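# Straighten crumpled paper bag holding a two-cup carrier

## Task

Get the paper bag standing open on the table at its full height. Its rim must not be dented far inward or bulged far outward, its corner creases must be straight and vertical, and its sides must look clearly smoother than they did at the start. The cup carrier must end up lying flat on the floor of the bag, with both coffee cups standing upright in it. Pressing hard on the paper side of either cup (the lid is exempt) fails the task immediately.

## Robot and tools

Robot: two arms, left_arm (base near y = +0.281 m) and right_arm (base near y = -0.287 m), each carrying a five-finger hand. right_arm has a right hand; left_arm has its mirror image, a left hand. Cameras: cam_high, cam_low, cam_left_wrist, cam_right_wrist, each 672x504.

Scene frame: origin at table-top height, halfway between the nominal arm bases; +x points out over the table, +z up, +y toward left_arm. Every reported position and orientation, and every offset axis, uses this frame.

Hand point: a spot 0.05 m in front of the palm and 0.15 m from the wrist face. Its +z runs along the straightened fingers, +y out of the palm, and +x across the palm away from the thumb on the right hand (toward the thumb on the left hand). Straight fingers extend 0.06-0.07 m past the point, and their centre lines sit 0.06 m behind it along -y. A bracket on the little-finger side of the wrist sticks out and can strike things.

The row (28 numbers, each in [-1, 1]), always with both arms filled in: left_arm dx, dy, dz, rx, ry, rz; then left hand thumb_turn, thumb_bend, index, middle, ring, little, force_limit, speed; then the same 14 for right_arm and its hand.
- dx..rz are offsets, not poses. They count from the arm's current "Hand target" as it stood when the action or move began, along the scene axes, and the turn is about that target's position. 1.0 = 0.6 m of travel or 180 degrees. rx, ry, rz form one rotation vector. Sending the same offset again moves the arm further. All six at 0 re-requests the current Hand target. The controller limits each step's orientation to within 40 degrees of the measured one.
- The six hand motor numbers are absolute targets: -1 open (thumb beside the palm / straight), +1 closed (thumb opposite the fingers / fully curled). force_limit goes from about 0 N at -1 to 10 N at +1 (15 N for the two thumb motors). speed rises from near zero at -1 to full at +0.48 and stays full up to +1. There is no value meaning "leave as is": repeat the hand's last executed eight numbers, or, before any have been sent, its hand_measured followed by hand_force_limit and hand_speed.
- Gripping: turn the thumb fully in (+1) to enclose things 0.035-0.065 m thick, or a handle down to about 0.025 m. For gentle contact, close at speed -0.94 or below, since fast fingers overshoot the force limit. To release, send targets more open than hand_measured.

Tools:
- execute_actions(actions, cameras): actions is a list of up to 15 actions; each action is a list of up to 15 rows, one per 1/30 s step, and a short list keeps its final row to the end. Every row in an action counts from the same starting Hand target. Images come back only for an empty list or when cameras names them (["all"], specific names, or []).
- move(target, speed, blend, blocking, cameras): target is one 28-number row or a list of up to 15 rows; every row is an offset from the same starting Hand targets, not from the row before. speed is the top path speed in m/s, 0.002 to 4.3, default 0.25 (turns up to twice that in rad/s), one value or one per target. blend (m) rounds corners between listed targets; 0 stops at each. blocking=false returns early while the motion continues. Paths are straight, do not avoid obstacles or the other arm, and last 0.5 to 10 s. Avoid routing a hand close by its own base.
- wait(seconds 0-10, cameras): lets time pass while arms hold.
- stop(cameras): brakes a running move.
- zoom_image(camera, region=[x0, y0, x1, y1]): pixel box of that camera's newest image, at most 504 by 504.
- show_instructions(): shows the reference pages.
- finished_scene(scene=1): ends the scene permanently.

Results: end_effector_position (m) and end_effector_quat_wxyz per arm in the scene frame; "Hand target" (the base for the next offsets); joint positions, velocities (may say "within noise") and torques; hand_measured, hand_stopped_by (moving, target, force, stalled, fault) and hand_load_n (positive = finger pushed open), each listing the six motors in row order; motor temperatures. A move adds a "move:" line: done, off_target, moving, held or fault, plus limits such as paced or held. done/off_target say nothing about contact. Resting 1-3 cm (sometimes 5 cm) below the command is normal sag, not a touch; to close the gap, send the missing distance as a new offset.

Avoid: squeezing a cup's paper wall; knocking the bag, carrier or cups off the table; fast moves into contact (speed and aiming far past a surface both raise force); hard strikes on fixed or heavy objects; the two hands pressing on or grasping each other; too much load on fingers; and long pushes against unreachable poses, which heat motors (MOTOR HOT appears at 85 °C, and at 100 °C that arm drops for 30-60 s). To end a press, command the target back past the hand point. Loose objects may occasionally get a small external nudge.

Each tool is called after "Call:" as name(argument=value, ...), one argument or row to a line, values as JSON.

Reference images:

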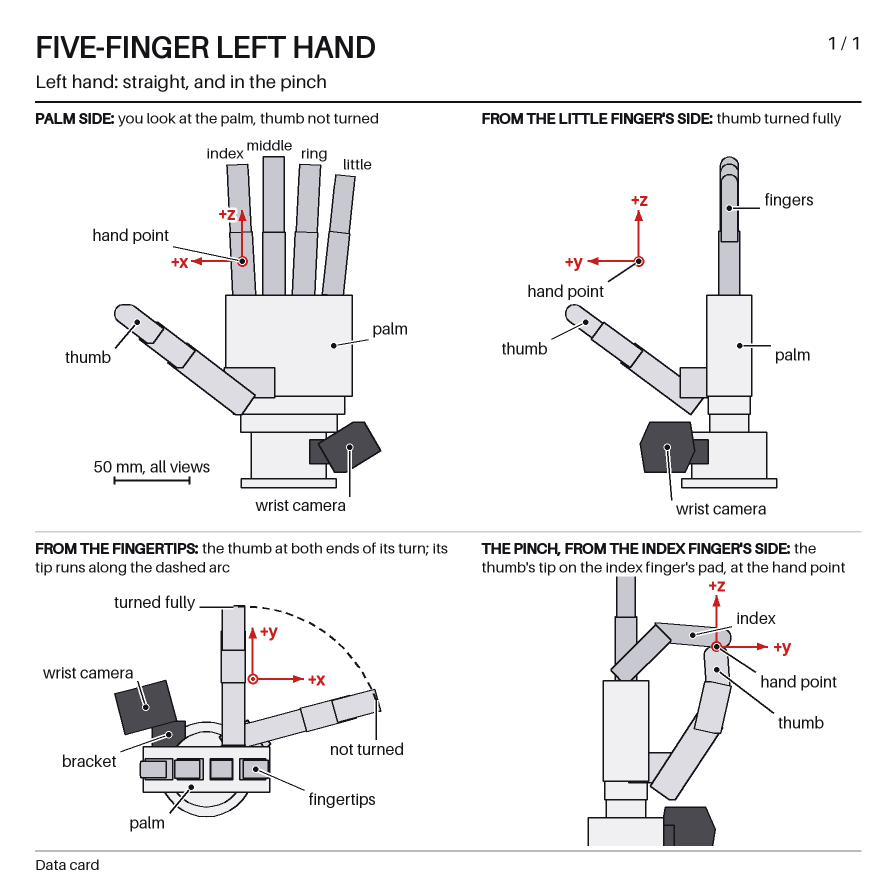

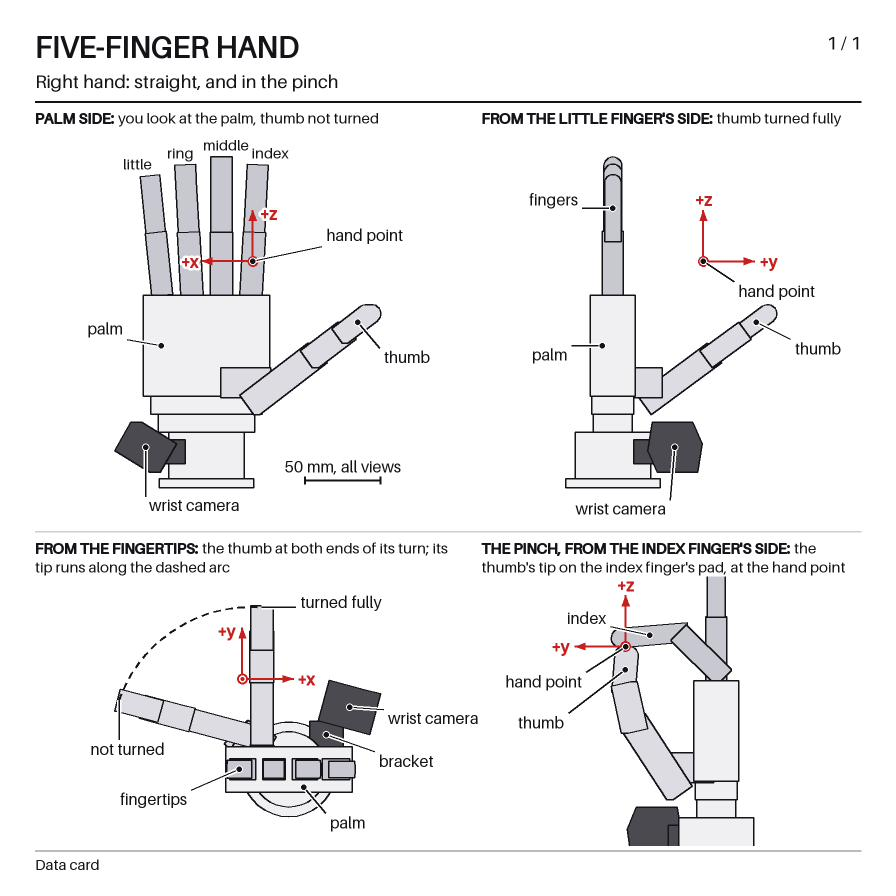

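## Session

Call:
execute_actions(
  actions=[],
)

Scene clock: 0.00 s.
left_arm: end_effector_position=(+0.3685, +0.2231, +0.3339) hand_measured=(-1.000, -1.000, -1.000, -1.000, -1.000, -1.000) hand_load_n=(+0.0, +0.0, +0.0, +0.0, +0.0, +0.0) hand_stopped_by=(target, target, target, target, target, target) hand_force_limit=0.00 hand_speed=-0.80 end_effector_quat_wxyz=(+0.144, +0.295, +0.930, +0.166) | right_arm: end_effector_position=(+0.5990, -0.1533, +0.3629) hand_measured=(-1.000, -1.000, -1.000, -1.000, -1.000, -1.000) hand_load_n=(+0.0, +0.0, +0.0, +0.0, +0.0, +0.0) hand_stopped_by=(target, target, target, target, target, target) hand_force_limit=0.00 hand_speed=-0.80 end_effector_quat_wxyz=(+0.264, -0.324, +0.898, +0.136)
Joint positions: left_arm=[-0.505 1.23 1.328 -1.431 -0.377 1.748] | right_arm=[0.014 1.727 1.872 -1.284 -0.435 0.962]
Joint velocities: within noise
Joint torques (N m): no reading
Motor temperatures (°C): left_arm=[31 32 36 32 31 32] | right_arm=[35 33 35 38 32 37]
Heat: left arm: hottest elbow 36 °C; right arm: hottest wrist pitch 38 °C.
Hand target: left_arm +0.3726, +0.2209, +0.3433; +0.155, +0.292, +0.929, +0.164 | right_arm +0.6030, -0.1533, +0.3778; +0.279, -0.326, +0.894, +0.131

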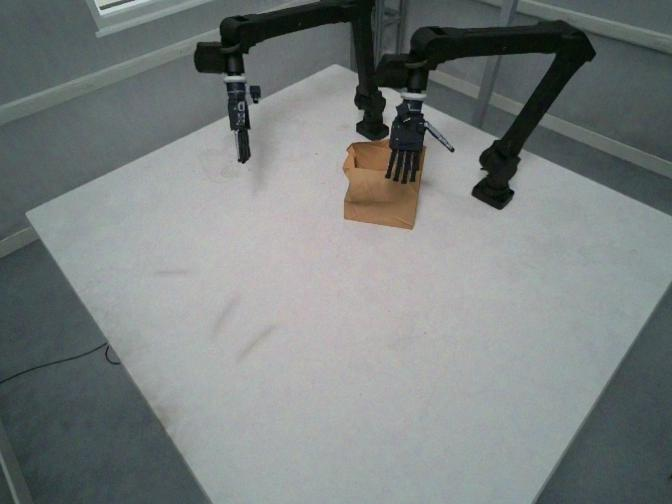

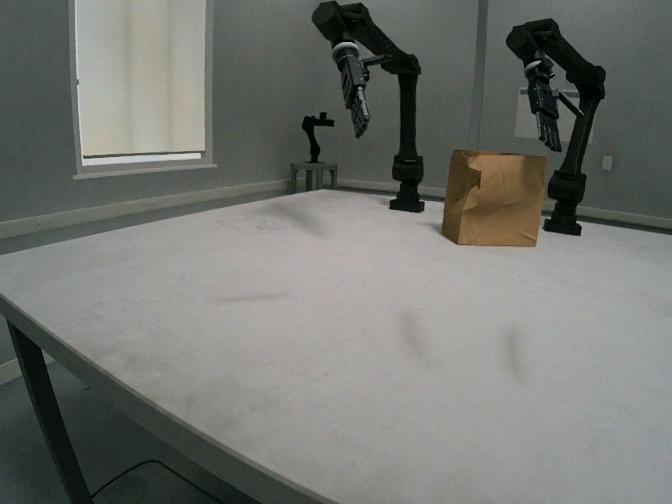

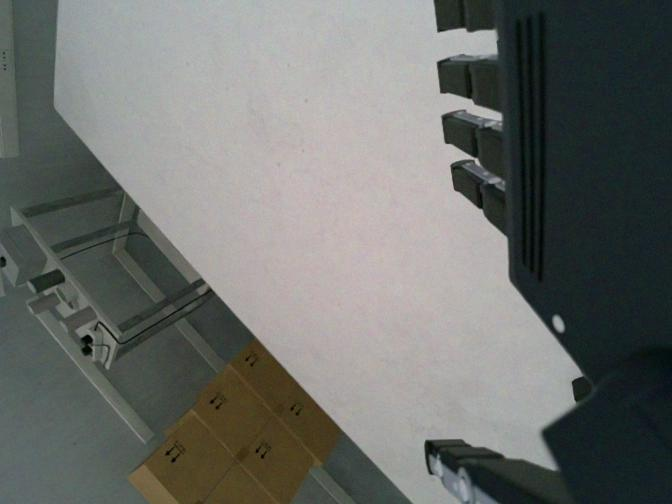

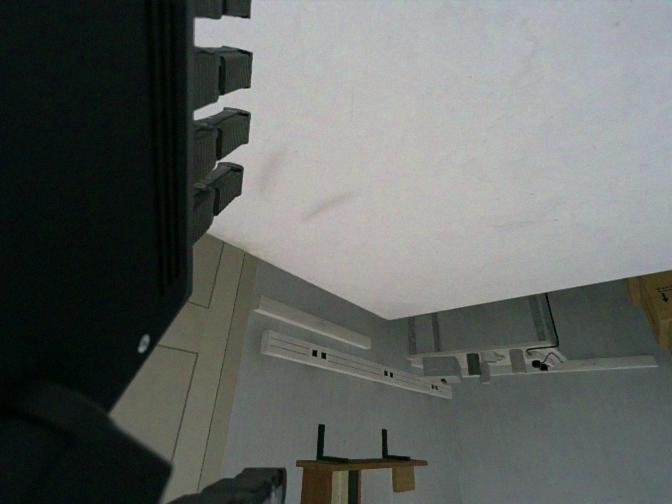

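Call:
zoom_image(
  camera="cam_high",
  region=[310, 110, 460, 240],
)

Call:
zoom_image(
  camera="cam_low",
  region=[420, 120, 580, 260],
)

Scaled by 3.360 from the camera's 672x504 image, which has a finer 960x720 frame.

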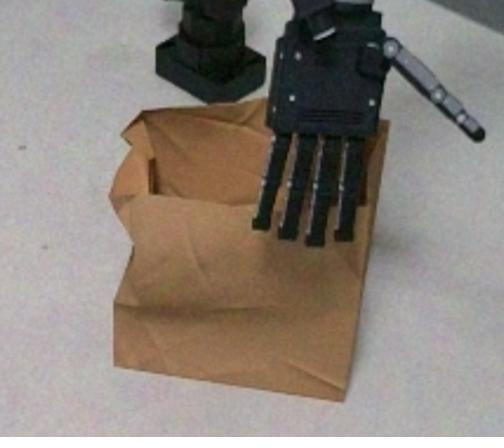

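Scaled by 3.150 from the camera's 672x504 image, which has a finer 960x720 frame.

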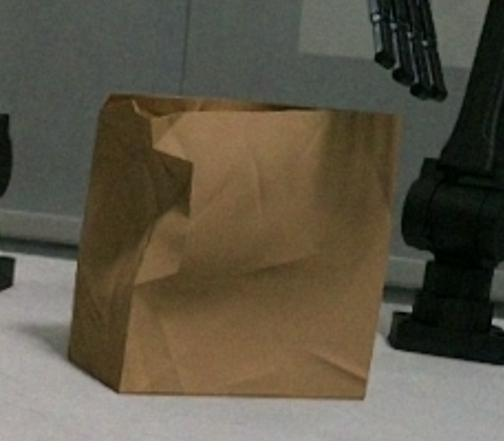

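Call:
move(
  target=[
    [0,0,0.15,0,0,0,-1,-1,-1,-1,-1,-1,0,-0.8,0,0,0.1,0,0,0,-1,-1,-1,-1,-1,-1,0,-0.8],
    [-0.154,-0.30,0.12,-0.2,0,0,-1,-1,-1,-1,-1,-1,0,-0.8,0,0,0.1,0,0,0,-1,-1,-1,-1,-1,-1,0,-0.8],
  ],
  cameras=["all"],
)

Scene clock: 32.90 s.
left_arm: end_effector_position=(+0.2827, +0.0437, +0.4141) hand_measured=(-1.000, -1.000, -1.000, -1.000, -1.000, -1.000) hand_load_n=(+0.0, +0.0, +0.0, +0.0, +0.0, +0.0) hand_stopped_by=(target, target, target, target, target, target) hand_force_limit=0.00 hand_speed=-0.80 end_effector_quat_wxyz=(+0.230, +0.231, +0.937, -0.125) | right_arm: end_effector_position=(+0.5989, -0.1533, +0.4160) hand_measured=(-1.000, -1.000, -1.000, -1.000, -1.000, -1.000) hand_load_n=(+0.0, +0.0, +0.0, +0.0, +0.0, +0.0) hand_stopped_by=(target, target, target, target, target, target) hand_force_limit=0.00 hand_speed=-0.80 end_effector_quat_wxyz=(+0.261, -0.323, +0.899, +0.137)
Joint positions: left_arm=[-0.818 1.174 1.57 -1.438 -0.029 1.266] | right_arm=[0.014 1.767 2.071 -1.449 -0.435 0.962]
Joint torques (N m): left_arm=[0.21 -9.11 7.04 2.14 -0.05 -0.18] | right_arm=[0.67 -16.15 14.45 0.32 -0.39 0.15]
Heat: left arm: hottest elbow 39 °C; right arm: hottest elbow 39 °C.
Hand target: left_arm +0.2801, +0.0408, +0.4154; +0.238, +0.230, +0.934, -0.131 | right_arm +0.6030, -0.1533, +0.4379; +0.279, -0.326, +0.894, +0.131
Off the commanded pose: left_arm 0.004 m, 1 deg | right_arm 0.022 m, 2 deg.
move: off_target (right_arm)
camera_calibration:
cam_left_wrist: T_world_to_cam=[[-0.6833, -0.729761, -0.0234659, 0.239775], [-0.729468, 0.683697, -0.0208713, 0.187478], [0.0312746, 0.00285627, -0.999507, 0.524393], [0, 0, 0, 1]] pos_world=[0.284197, 0.0453024, 0.533674]
cam_right_wrist: T_world_to_cam=[[-0.767417, 0.637559, -0.0677472, 0.592595], [0.240128, 0.383785, 0.891654, -0.456187], [0.594483, 0.668003, -0.447619, 0.0471427], [0, 0, 0, 1]] pos_world=[0.536286, -0.234228, 0.468009]

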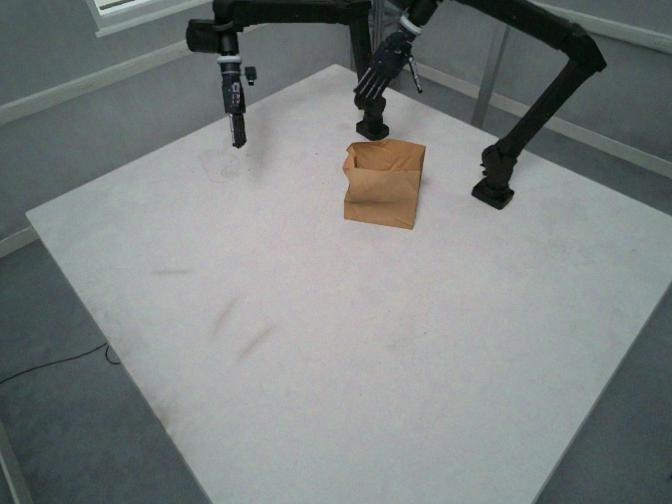

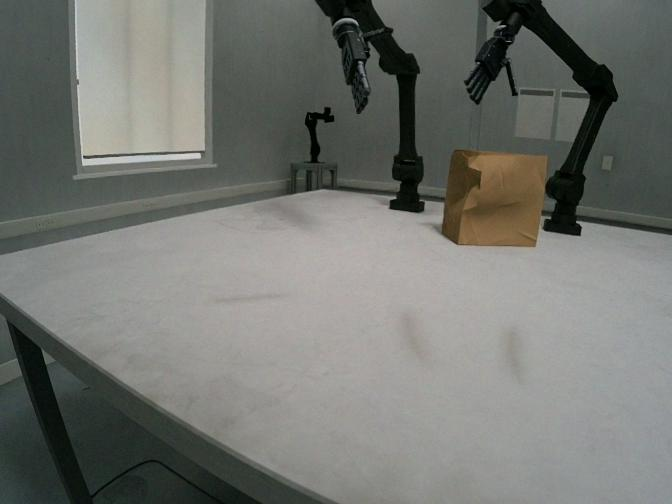

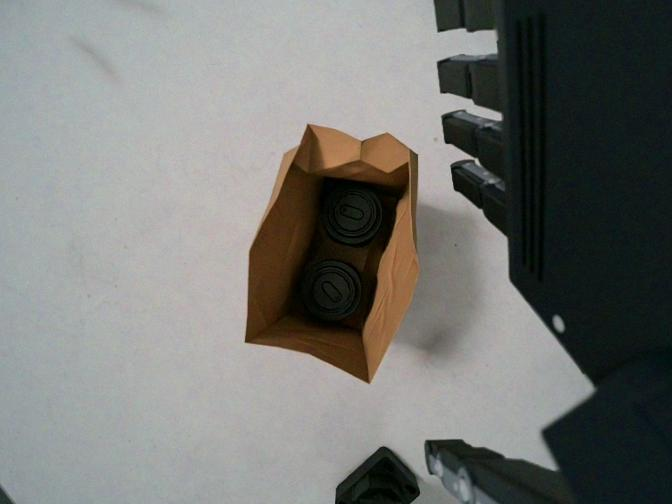

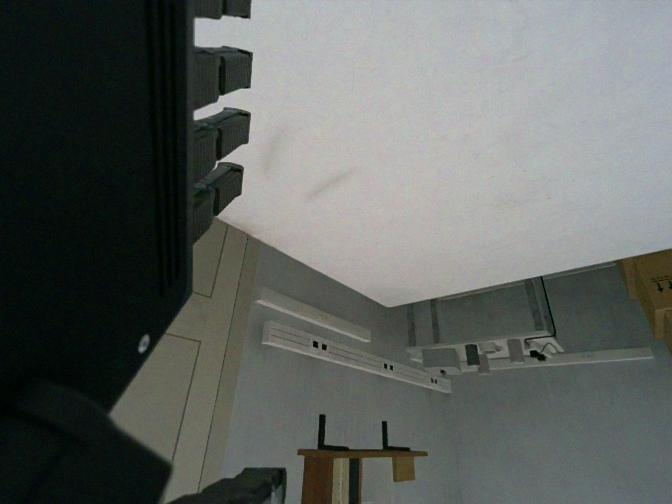

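Call:
zoom_image(
  camera="cam_left_wrist",
  region=[220, 100, 460, 400],
)

Call:
zoom_image(
  camera="cam_high",
  region=[320, 120, 450, 240],
)

Scaled by 1.680 from the camera's 672x504 image, which has a finer 960x720 frame.

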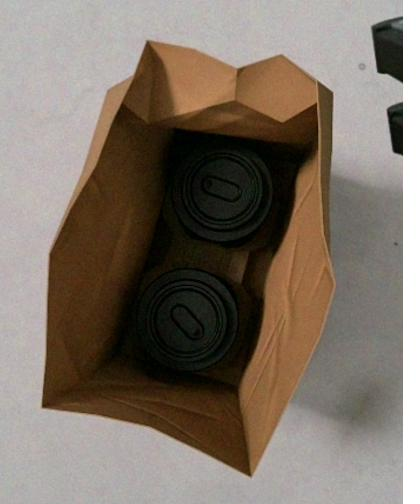

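Scaled by 3.877 from the camera's 672x504 image, which has a finer 960x720 frame.

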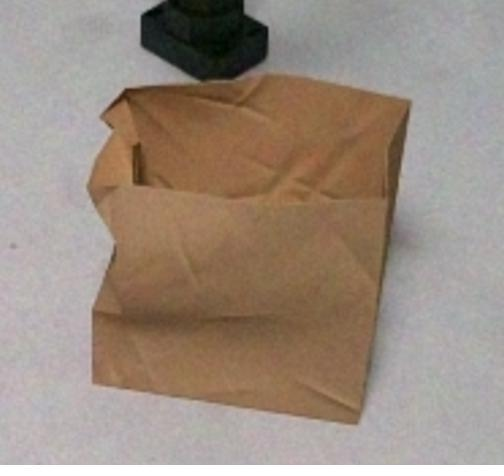

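Call:
move(
  target=[
    [0,0,0,0,0,0,-1,-1,-1,-1,-1,-1,0,-0.8,-0.1,-0.12,-0.1,0,0,0.2,-1,-1,-1,-1,-1,-1,0,-0.8],
    [0,0,0,0,0,0,-1,-1,-1,-1,-1,-1,0,-0.8,-0.22,-0.1,-0.2,0,0,0.428,-1,-1,-1,-1,-1,-1,0,-0.8],
  ],
  cameras=["all"],
)

Scene clock: 86.83 s.
left_arm: end_effector_position=(+0.2827, +0.0438, +0.4141) hand_measured=(-1.000, -1.000, -1.000, -1.000, -1.000, -1.000) hand_load_n=(+0.0, +0.0, +0.0, +0.0, +0.0, +0.0) hand_stopped_by=(target, target, target, target, target, target) hand_force_limit=0.00 hand_speed=-0.80 end_effector_quat_wxyz=(+0.230, +0.230, +0.937, -0.124) | right_arm: end_effector_position=(+0.4770, -0.2187, +0.3094) hand_measured=(-1.000, -1.000, -1.000, -1.000, -1.000, -1.000) hand_load_n=(+0.0, +0.0, +0.5, +0.0, +0.0, +0.0) hand_stopped_by=(target, target, target, target, target, target) hand_force_limit=0.00 hand_speed=-0.80 end_effector_quat_wxyz=(-0.235, +0.782, -0.558, -0.146)
Joint positions: left_arm=[-0.818 1.174 1.57 -1.438 -0.029 1.265] | right_arm=[-0.051 1.798 1.908 -1.689 -0.561 -0.412]
Joint torques (N m): left_arm=[0.15 -9.17 7.04 2.14 -0.05 -0.17] | right_arm=[1.67 -17.85 9.31 -0.43 -0.36 0]
Motor temperatures (°C): left_arm=[31 33 39 32 30 31] | right_arm=[35 37 47 38 32 35]
Heat: left arm: hottest elbow 39 °C; right arm: hottest elbow 47 °C.
Hand target: left_arm +0.2802, +0.0409, +0.4154; +0.238, +0.230, +0.934, -0.131 | right_arm +0.4709, -0.2132, +0.3178; -0.137, +0.812, -0.496, -0.276
Off the commanded pose: left_arm 0.004 m, 1 deg | right_arm 0.012 m, 20 deg.
joint sent to its limit (right arm) — joint 4 (wrist pitch), lower limit. The joint targets are off in orientation, not in position.
move: off_target (right_arm)
camera_calibration:
cam_left_wrist: T_world_to_cam=[[-0.682883, -0.730146, -0.0235976, 0.239744], [-0.729853, 0.683285, -0.0208953, 0.187619], [0.0313805, 0.00295371, -0.999503, 0.524357], [0, 0, 0, 1]] pos_world=[0.284197, 0.0453021, 0.533674]
cam_right_wrist: T_world_to_cam=[[-0.846276, -0.417604, -0.330792, 0.421733], [-0.491589, 0.37282, 0.786985, 0.0723228], [-0.205323, 0.828621, -0.520798, 0.554899], [0, 0, 0, 1]] pos_world=[0.506389, -0.310647, 0.37158]

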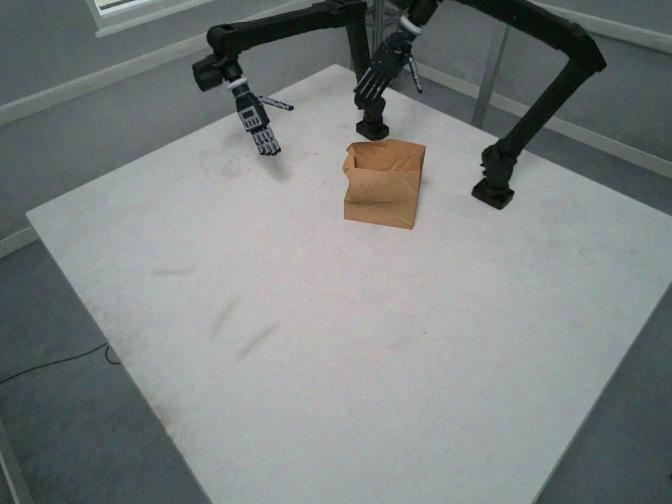

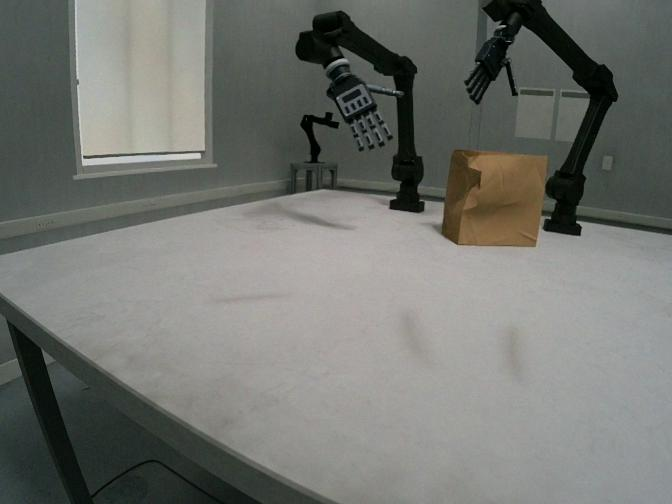

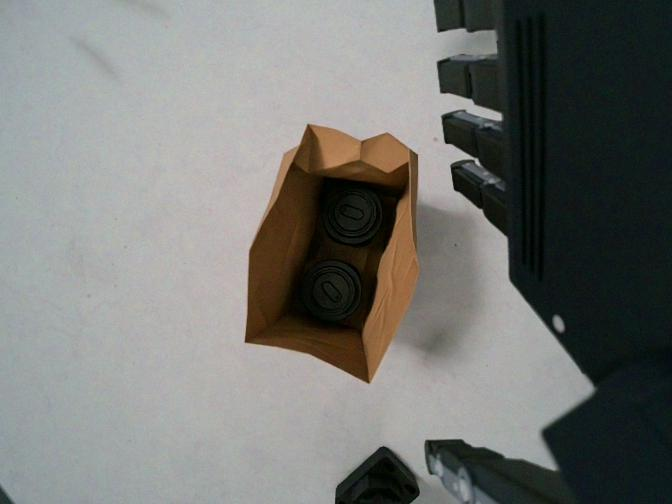

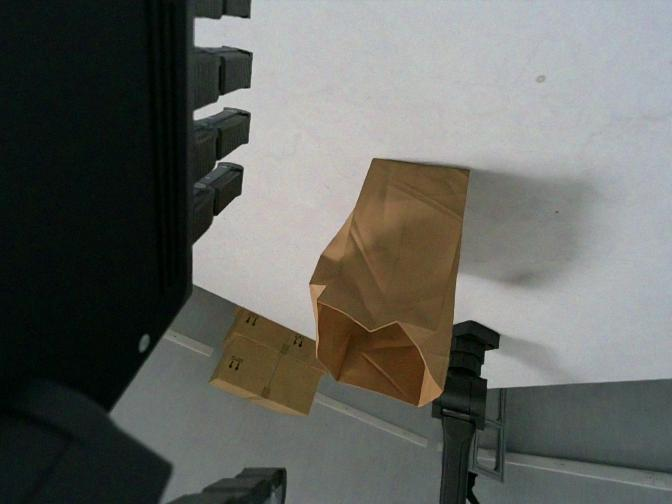

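Call:
zoom_image(
  camera="cam_right_wrist",
  region=[290, 130, 500, 430],
)

Scaled by 1.680 from the camera's 672x504 image, which has a finer 960x720 frame.

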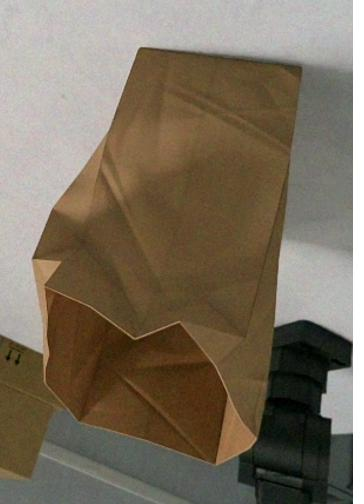

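Call:
move(
  target=[0.09,0.097,0,0,0,0,-1,-1,-1,-1,-1,-1,0,-0.8,0,0,0,0,0,0,-1,-1,-1,-1,-1,-1,0,-0.8],
  cameras=["cam_left_wrist"],
)

Call:
zoom_image(
  camera="cam_left_wrist",
  region=[280, 80, 520, 380],
)

Scene clock: 102.93 s.
left_arm: end_effector_position=(+0.3288, +0.0982, +0.4140) hand_measured=(-1.000, -1.000, -1.000, -1.000, -1.000, -1.000) hand_load_n=(+0.0, +0.0, +0.0, +0.0, +0.0, +0.0) hand_stopped_by=(target, target, target, target, target, target) hand_force_limit=0.00 hand_speed=-0.80 end_effector_quat_wxyz=(+0.231, +0.231, +0.936, -0.130) | right_arm: end_effector_position=(+0.4770, -0.2188, +0.3093) hand_measured=(-1.000, -1.000, -1.000, -1.000, -1.000, -1.000) hand_load_n=(-0.5, +0.0, +0.0, +0.0, +0.0, +0.0) hand_stopped_by=(target, target, target, target, target, target) hand_force_limit=0.00 hand_speed=-0.80 end_effector_quat_wxyz=(-0.235, +0.783, -0.558, -0.146)
Joint positions: left_arm=[-0.594 1.174 1.57 -1.438 0.093 1.457] | right_arm=[-0.051 1.798 1.908 -1.689 -0.561 -0.413]
Joint torques (N m): left_arm=[1.96 -8 7.92 2 0.2 -0.02] | right_arm=[1.79 -17.9 9.35 -0.39 -0.37 -0.02]
Heat: left arm: hottest elbow 39 °C; right arm: hottest elbow 44 °C.
Hand target: left_arm +0.3342, +0.0990, +0.4154; +0.238, +0.230, +0.934, -0.131 | right_arm +0.4707, -0.2129, +0.3170; -0.236, +0.791, -0.547, -0.143 (not the last commanded pose)
Off the commanded pose: left_arm 0.006 m, 1 deg | right_arm 0.012 m, 20 deg.
joint sent to its limit (right arm) — joint 4 (wrist pitch), lower limit.
move: off_target (right_arm)
camera_calibration:
cam_left_wrist: T_world_to_cam=[[-0.68514, -0.728258, -0.0149493, 0.307874], [-0.727779, 0.685256, -0.0276059, 0.186009], [0.0303483, -0.00803416, -0.999507, 0.524195], [0, 0, 0, 1]] pos_world=[0.330402, 0.100959, 0.533674]
Images, in order (width x height): cam_left_wrist 672x504.

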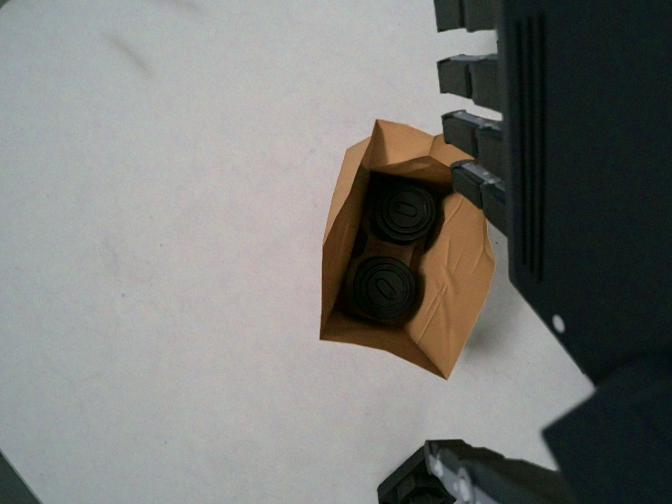

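Scaled by 1.680 from the camera's 672x504 image, which has a finer 960x720 frame.

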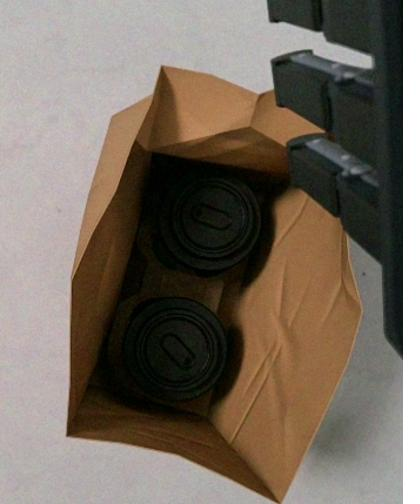

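Call:
move(
  target=[-0.204,0.108,-0.06,-0.130,0.199,0.814,1,-1,-1,-1,-1,-1,0,0,-0.0845,0.088,0.222,-0.143,0.128,-0.415,1,-1,-1,-1,-1,-1,0,0],
  cameras=["all"],
)

Scene clock: 182.50 s.
left_arm: end_effector_position=(+0.2177, +0.1603, +0.3809) hand_measured=(+1.000, -1.000, -1.000, -1.000, -1.000, -1.000) hand_load_n=(+0.0, +0.0, +0.0, +0.0, +0.0, +0.0) hand_stopped_by=(target, target, target, target, target, target) hand_force_limit=0.00 hand_speed=0.00 end_effector_quat_wxyz=(-0.021, +0.867, -0.479, +0.139) | right_arm: end_effector_position=(+0.4265, -0.1658, +0.4464) hand_measured=(+1.000, -1.000, -1.000, -1.000, -1.000, -1.000) hand_load_n=(+0.0, +0.0, +0.0, +0.0, +0.0, +0.0) hand_stopped_by=(target, target, target, target, target, target) hand_force_limit=0.00 hand_speed=0.00 end_effector_quat_wxyz=(+0.162, -0.281, +0.946, -0.007)
Joint positions: left_arm=[-0.211 0.951 1.35 -1.691 0.046 -0.756] | right_arm=[0.129 1.389 1.83 -1.689 -0.045 1.102]
Joint torques (N m): left_arm=[2.14 -4.37 6.65 0.36 0.22 -0.2] | right_arm=[1.61 -11.28 9.14 0.21 -0.14 0.32]
Motor temperatures (°C): left_arm=[31 33 40 32 30 30] | right_arm=[35 37 41 37 32 34]
Heat: left arm: hottest elbow 40 °C; right arm: hottest elbow 41 °C.
Hand target: left_arm +0.2118, +0.1639, +0.3794; +0.000, +0.882, -0.470, +0.001 | right_arm +0.4200, -0.1602, +0.4503; +0.000, -0.291, +0.957, -0.001
Off the commanded pose: left_arm 0.007 m, 16 deg | right_arm 0.009 m, 19 deg.
joint sent to its limit (left arm) — joint 4 (wrist pitch), lower limit. The joint targets are off in orientation, not in position.
joint sent to its limit (right arm) — joint 4 (wrist pitch), lower limit. The joint targets are off in orientation, not in position.
move: off_target (left_arm, right_arm)
camera_calibration:
cam_left_wrist: T_world_to_cam=[[0.934028, 0.287456, 0.212039, -0.325227], [0.101893, -0.783366, 0.613152, -0.127521], [0.342359, -0.551096, -0.760975, 0.423167], [0, 0, 0, 1]] pos_world=[0.17189, 0.226799, 0.46917]
cam_right_wrist: T_world_to_cam=[[-0.677823, 0.708705, -0.195684, 0.500947], [0.412975, 0.587201, 0.696166, -0.389716], [0.608282, 0.391065, -0.690696, 0.228304], [0, 0, 0, 1]] pos_world=[0.361623, -0.215464, 0.527023]

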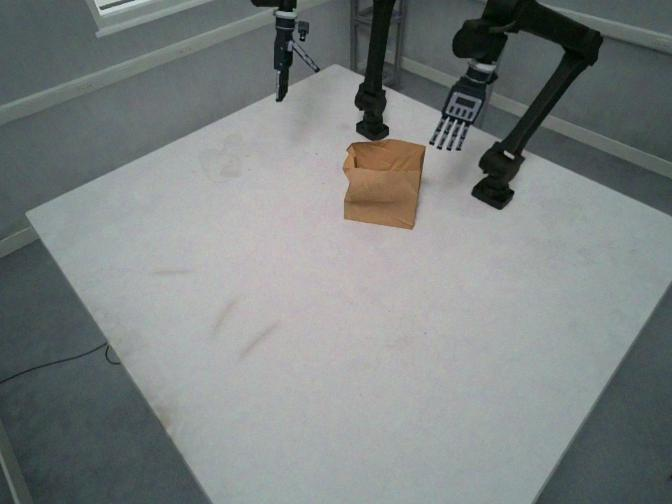

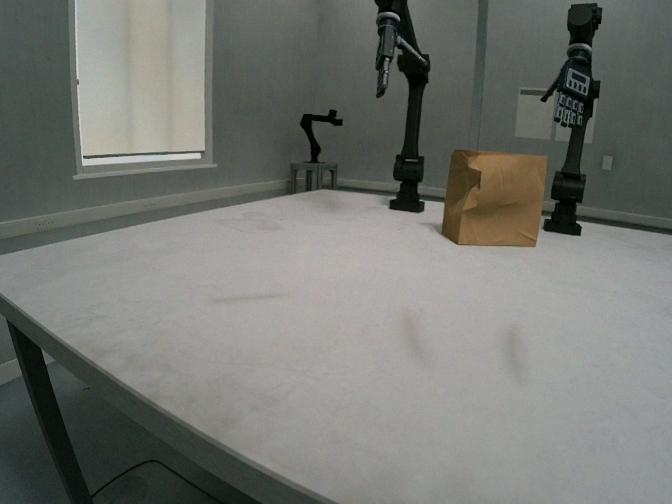

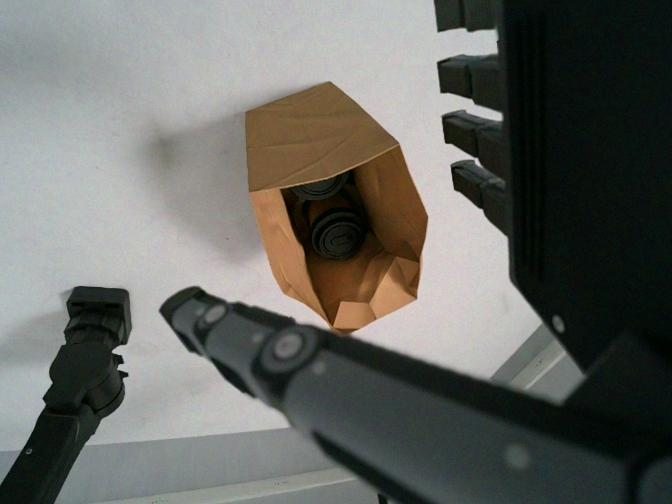

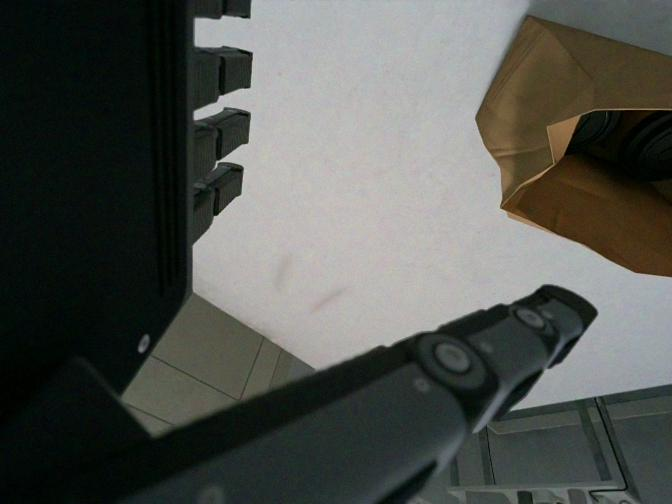

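Call:
zoom_image(
  camera="cam_left_wrist",
  region=[230, 70, 440, 350],
)

Call:
zoom_image(
  camera="cam_right_wrist",
  region=[450, 0, 672, 300],
)

Scaled by 1.800 from the camera's 672x504 image, which has a finer 960x720 frame.

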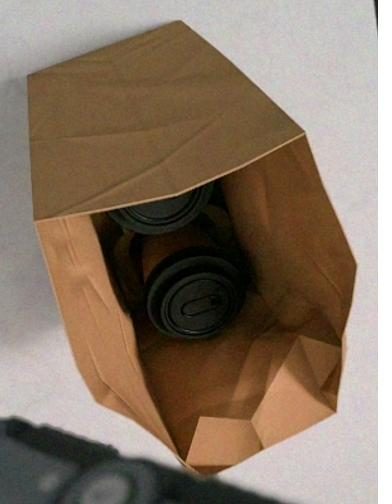

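Scaled by 1.680 from the camera's 672x504 image, which has a finer 960x720 frame.

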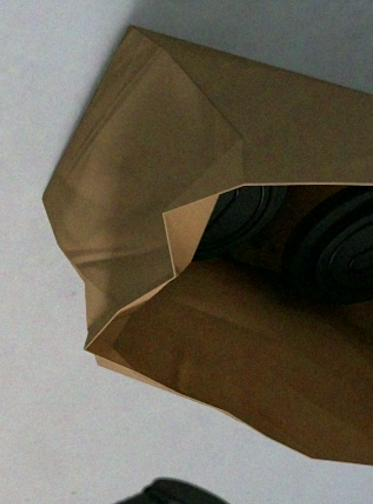

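Call:
move(
  target=[0,0,0,0,0,0,1,-1,-1,-1,-1,-1,0,0,-0.175,0.337,-0.117,0.058,-0.088,0,1,-1,-1,-1,-1,-1,0,0],
  cameras=["all"],
)

Scene clock: 226.37 s.
left_arm: end_effector_position=(+0.2177, +0.1602, +0.3809) hand_measured=(+1.000, -1.000, -1.000, -1.000, -1.000, -1.000) hand_load_n=(+0.0, -0.5, +0.0, +0.0, +0.0, +0.0) hand_stopped_by=(target, target, target, target, target, target) hand_force_limit=0.00 hand_speed=0.00 end_effector_quat_wxyz=(-0.021, +0.867, -0.479, +0.139) | right_arm: end_effector_position=(+0.3161, +0.0364, +0.3758) hand_measured=(+1.000, -1.000, -1.000, -1.000, -1.000, -1.000) hand_load_n=(+0.0, +0.0, +0.0, +0.0, +0.0, +0.0) hand_stopped_by=(target, target, target, target, target, target) hand_force_limit=0.00 hand_speed=0.00 end_effector_quat_wxyz=(+0.148, -0.288, +0.945, +0.041)
Joint positions: left_arm=[-0.211 0.951 1.35 -1.691 0.046 -0.757] | right_arm=[0.691 1.266 1.507 -1.505 0.029 1.638]
Joint torques (N m): left_arm=[2.14 -4.37 6.65 0.36 0.21 -0.18] | right_arm=[1.61 -9.64 9.77 1.2 0.07 0.22]
Heat: left arm: hottest elbow 40 °C; right arm: hottest elbow 41 °C.
Hand target: left_arm +0.2117, +0.1638, +0.3794; +0.000, +0.882, -0.470, +0.001 | right_arm +0.3149, +0.0420, +0.3801; +0.158, -0.287, +0.944, +0.046
Off the commanded pose: left_arm 0.007 m, 16 deg | right_arm 0.007 m, 1 deg.
joint sent to its limit (left arm) — joint 4 (wrist pitch), lower limit. The joint targets are off in orientation, not in position.
move: off_target (left_arm)
camera_calibration:
cam_left_wrist: T_world_to_cam=[[0.93389, 0.288161, 0.211688, -0.325169], [0.102523, -0.78298, 0.613539, -0.127975], [0.342546, -0.551276, -0.760761, 0.42302], [0, 0, 0, 1]] pos_world=[0.171888, 0.2267, 0.469169]
cam_right_wrist: T_world_to_cam=[[-0.706187, 0.700842, -0.100598, 0.242627], [0.43505, 0.541614, 0.719295, -0.42778], [0.558598, 0.464192, -0.687382, 0.179457], [0, 0, 0, 1]] pos_world=[0.257201, -0.021654, 0.455463]

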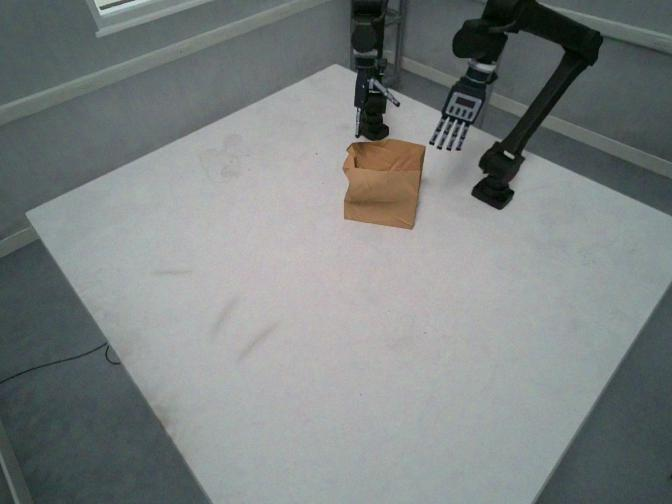

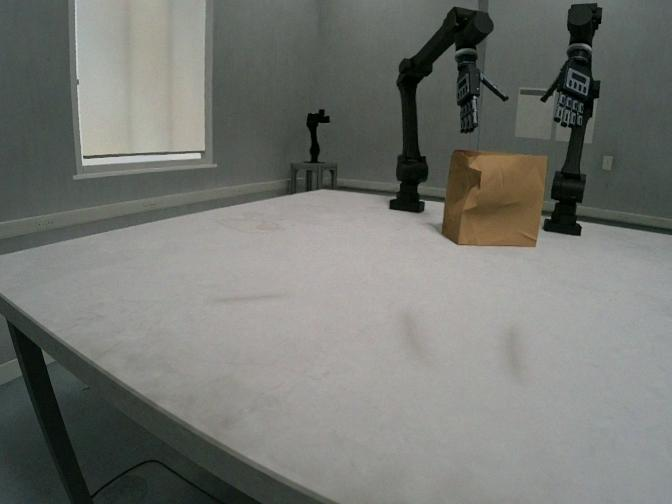

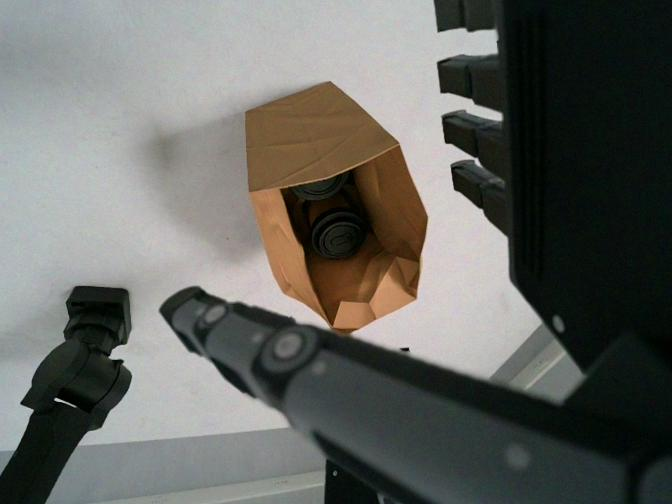

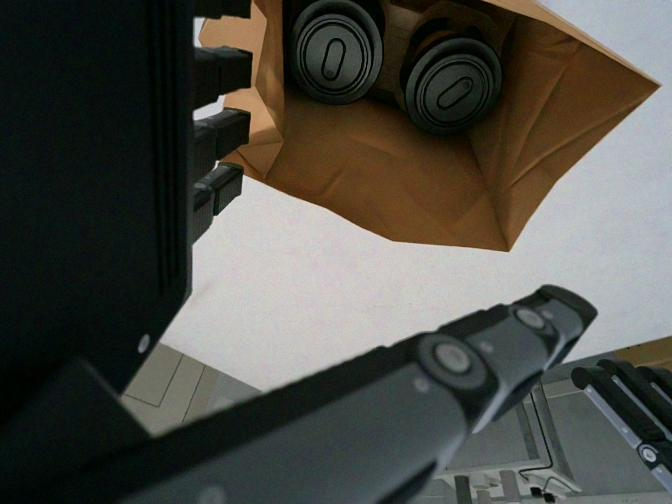

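Call:
move(
  target=[0,0,0,0,0,0,1,-1,-1,-1,-1,-1,0,0,0,0,-0.1,0,0,0,1,-1,-1,-1,-1,-1,0,0],
  cameras=["all"],
)

Call:
zoom_image(
  camera="cam_right_wrist",
  region=[170, 0, 672, 300],
)

Call:
zoom_image(
  camera="cam_high",
  region=[320, 60, 450, 240],
)

Scene clock: 232.23 s.
left_arm: end_effector_position=(+0.2177, +0.1602, +0.3809) hand_measured=(+1.000, -1.000, -1.000, -1.000, -1.000, -1.000) hand_load_n=(+0.0, +0.0, +0.0, +0.0, +0.0, +0.0) hand_stopped_by=(target, target, target, target, target, target) hand_force_limit=0.00 hand_speed=0.00 end_effector_quat_wxyz=(-0.021, +0.867, -0.479, +0.139) | right_arm: end_effector_position=(+0.3166, +0.0366, +0.3137) hand_measured=(+1.000, -1.000, -1.000, -1.000, -1.000, -1.000) hand_load_n=(+0.0, +0.0, +0.0, +0.0, +0.0, +0.0) hand_stopped_by=(target, target, target, target, target, target) hand_force_limit=0.00 hand_speed=0.00 end_effector_quat_wxyz=(+0.146, -0.288, +0.946, +0.040)
Joint positions: left_arm=[-0.211 0.951 1.35 -1.691 0.046 -0.757] | right_arm=[0.691 1.245 1.326 -1.35 0.03 1.639]
Joint torques (N m): left_arm=[2.14 -4.37 6.65 0.36 0.21 -0.18] | right_arm=[1.61 -9.93 9.94 1.16 0.06 0.29]
Heat: left arm: hottest elbow 40 °C; right arm: hottest elbow 41 °C.
Hand target: left_arm +0.2117, +0.1638, +0.3794; +0.000, +0.882, -0.470, +0.001 | right_arm +0.3149, +0.0420, +0.3200; +0.158, -0.287, +0.944, +0.046
Off the commanded pose: left_arm 0.007 m, 16 deg | right_arm 0.009 m, 2 deg.
joint sent to its limit (left arm) — joint 4 (wrist pitch), lower limit. The joint targets are off in orientation, not in position.
move: off_target (left_arm)
camera_calibration:
cam_left_wrist: T_world_to_cam=[[0.93389, 0.288161, 0.211688, -0.325169], [0.102523, -0.78298, 0.613539, -0.127975], [0.342546, -0.551276, -0.760761, 0.42302], [0, 0, 0, 1]] pos_world=[0.171888, 0.2267, 0.469169]
cam_right_wrist: T_world_to_cam=[[-0.705969, 0.701138, -0.100065, 0.236306], [0.438451, 0.543617, 0.71571, -0.38351], [0.556209, 0.461396, -0.691192, 0.138366], [0, 0, 0, 1]] pos_world=[0.258015, -0.0210423, 0.393765]

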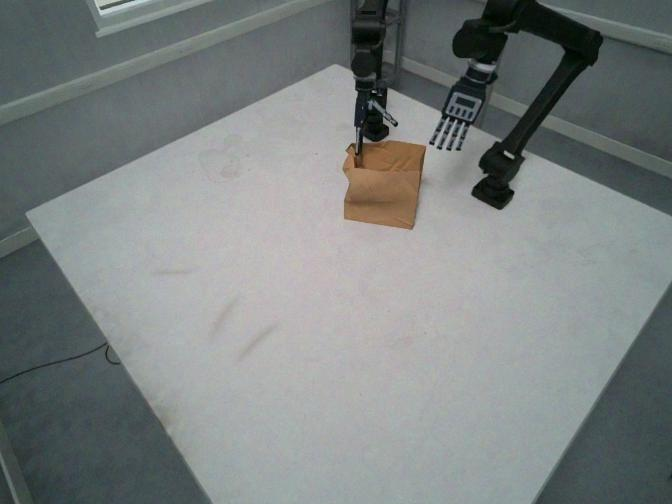

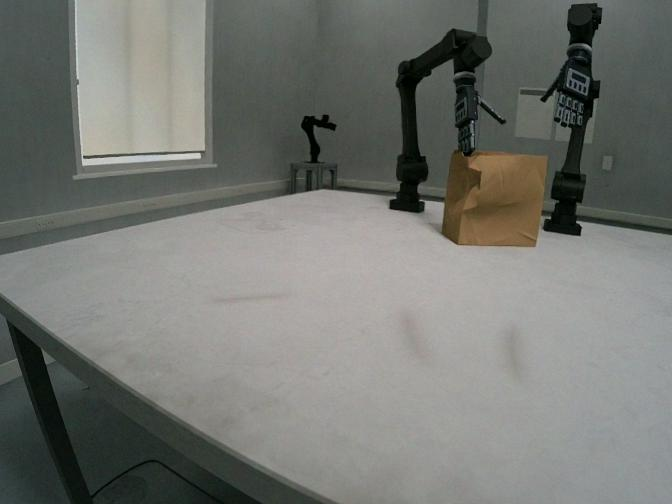

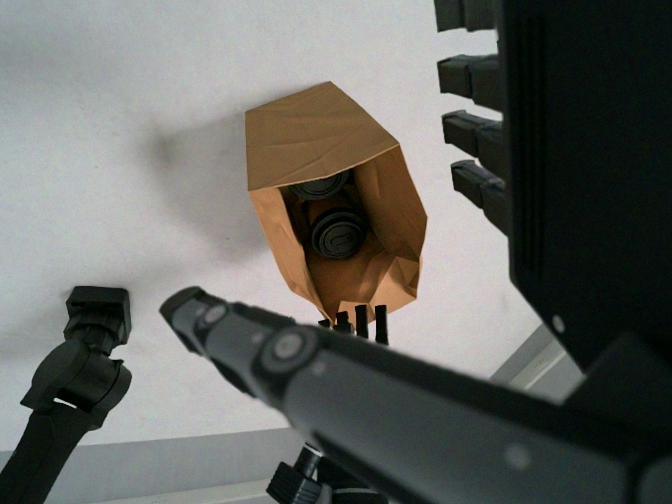

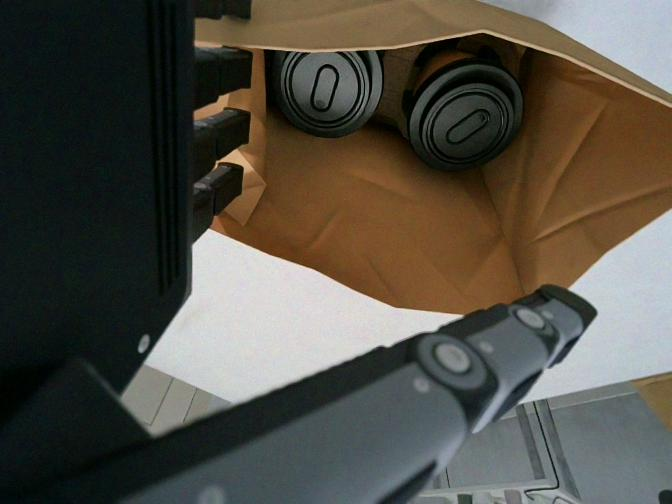

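Scaled by 1.004 from the camera's 672x504 image, which has a finer 960x720 frame.

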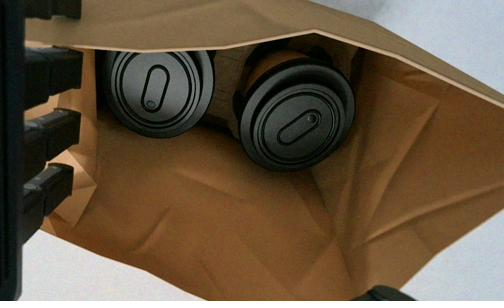

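Scaled by 2.800 from the camera's 672x504 image, which has a finer 960x720 frame.

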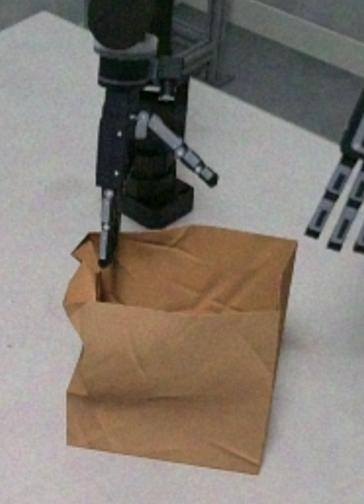

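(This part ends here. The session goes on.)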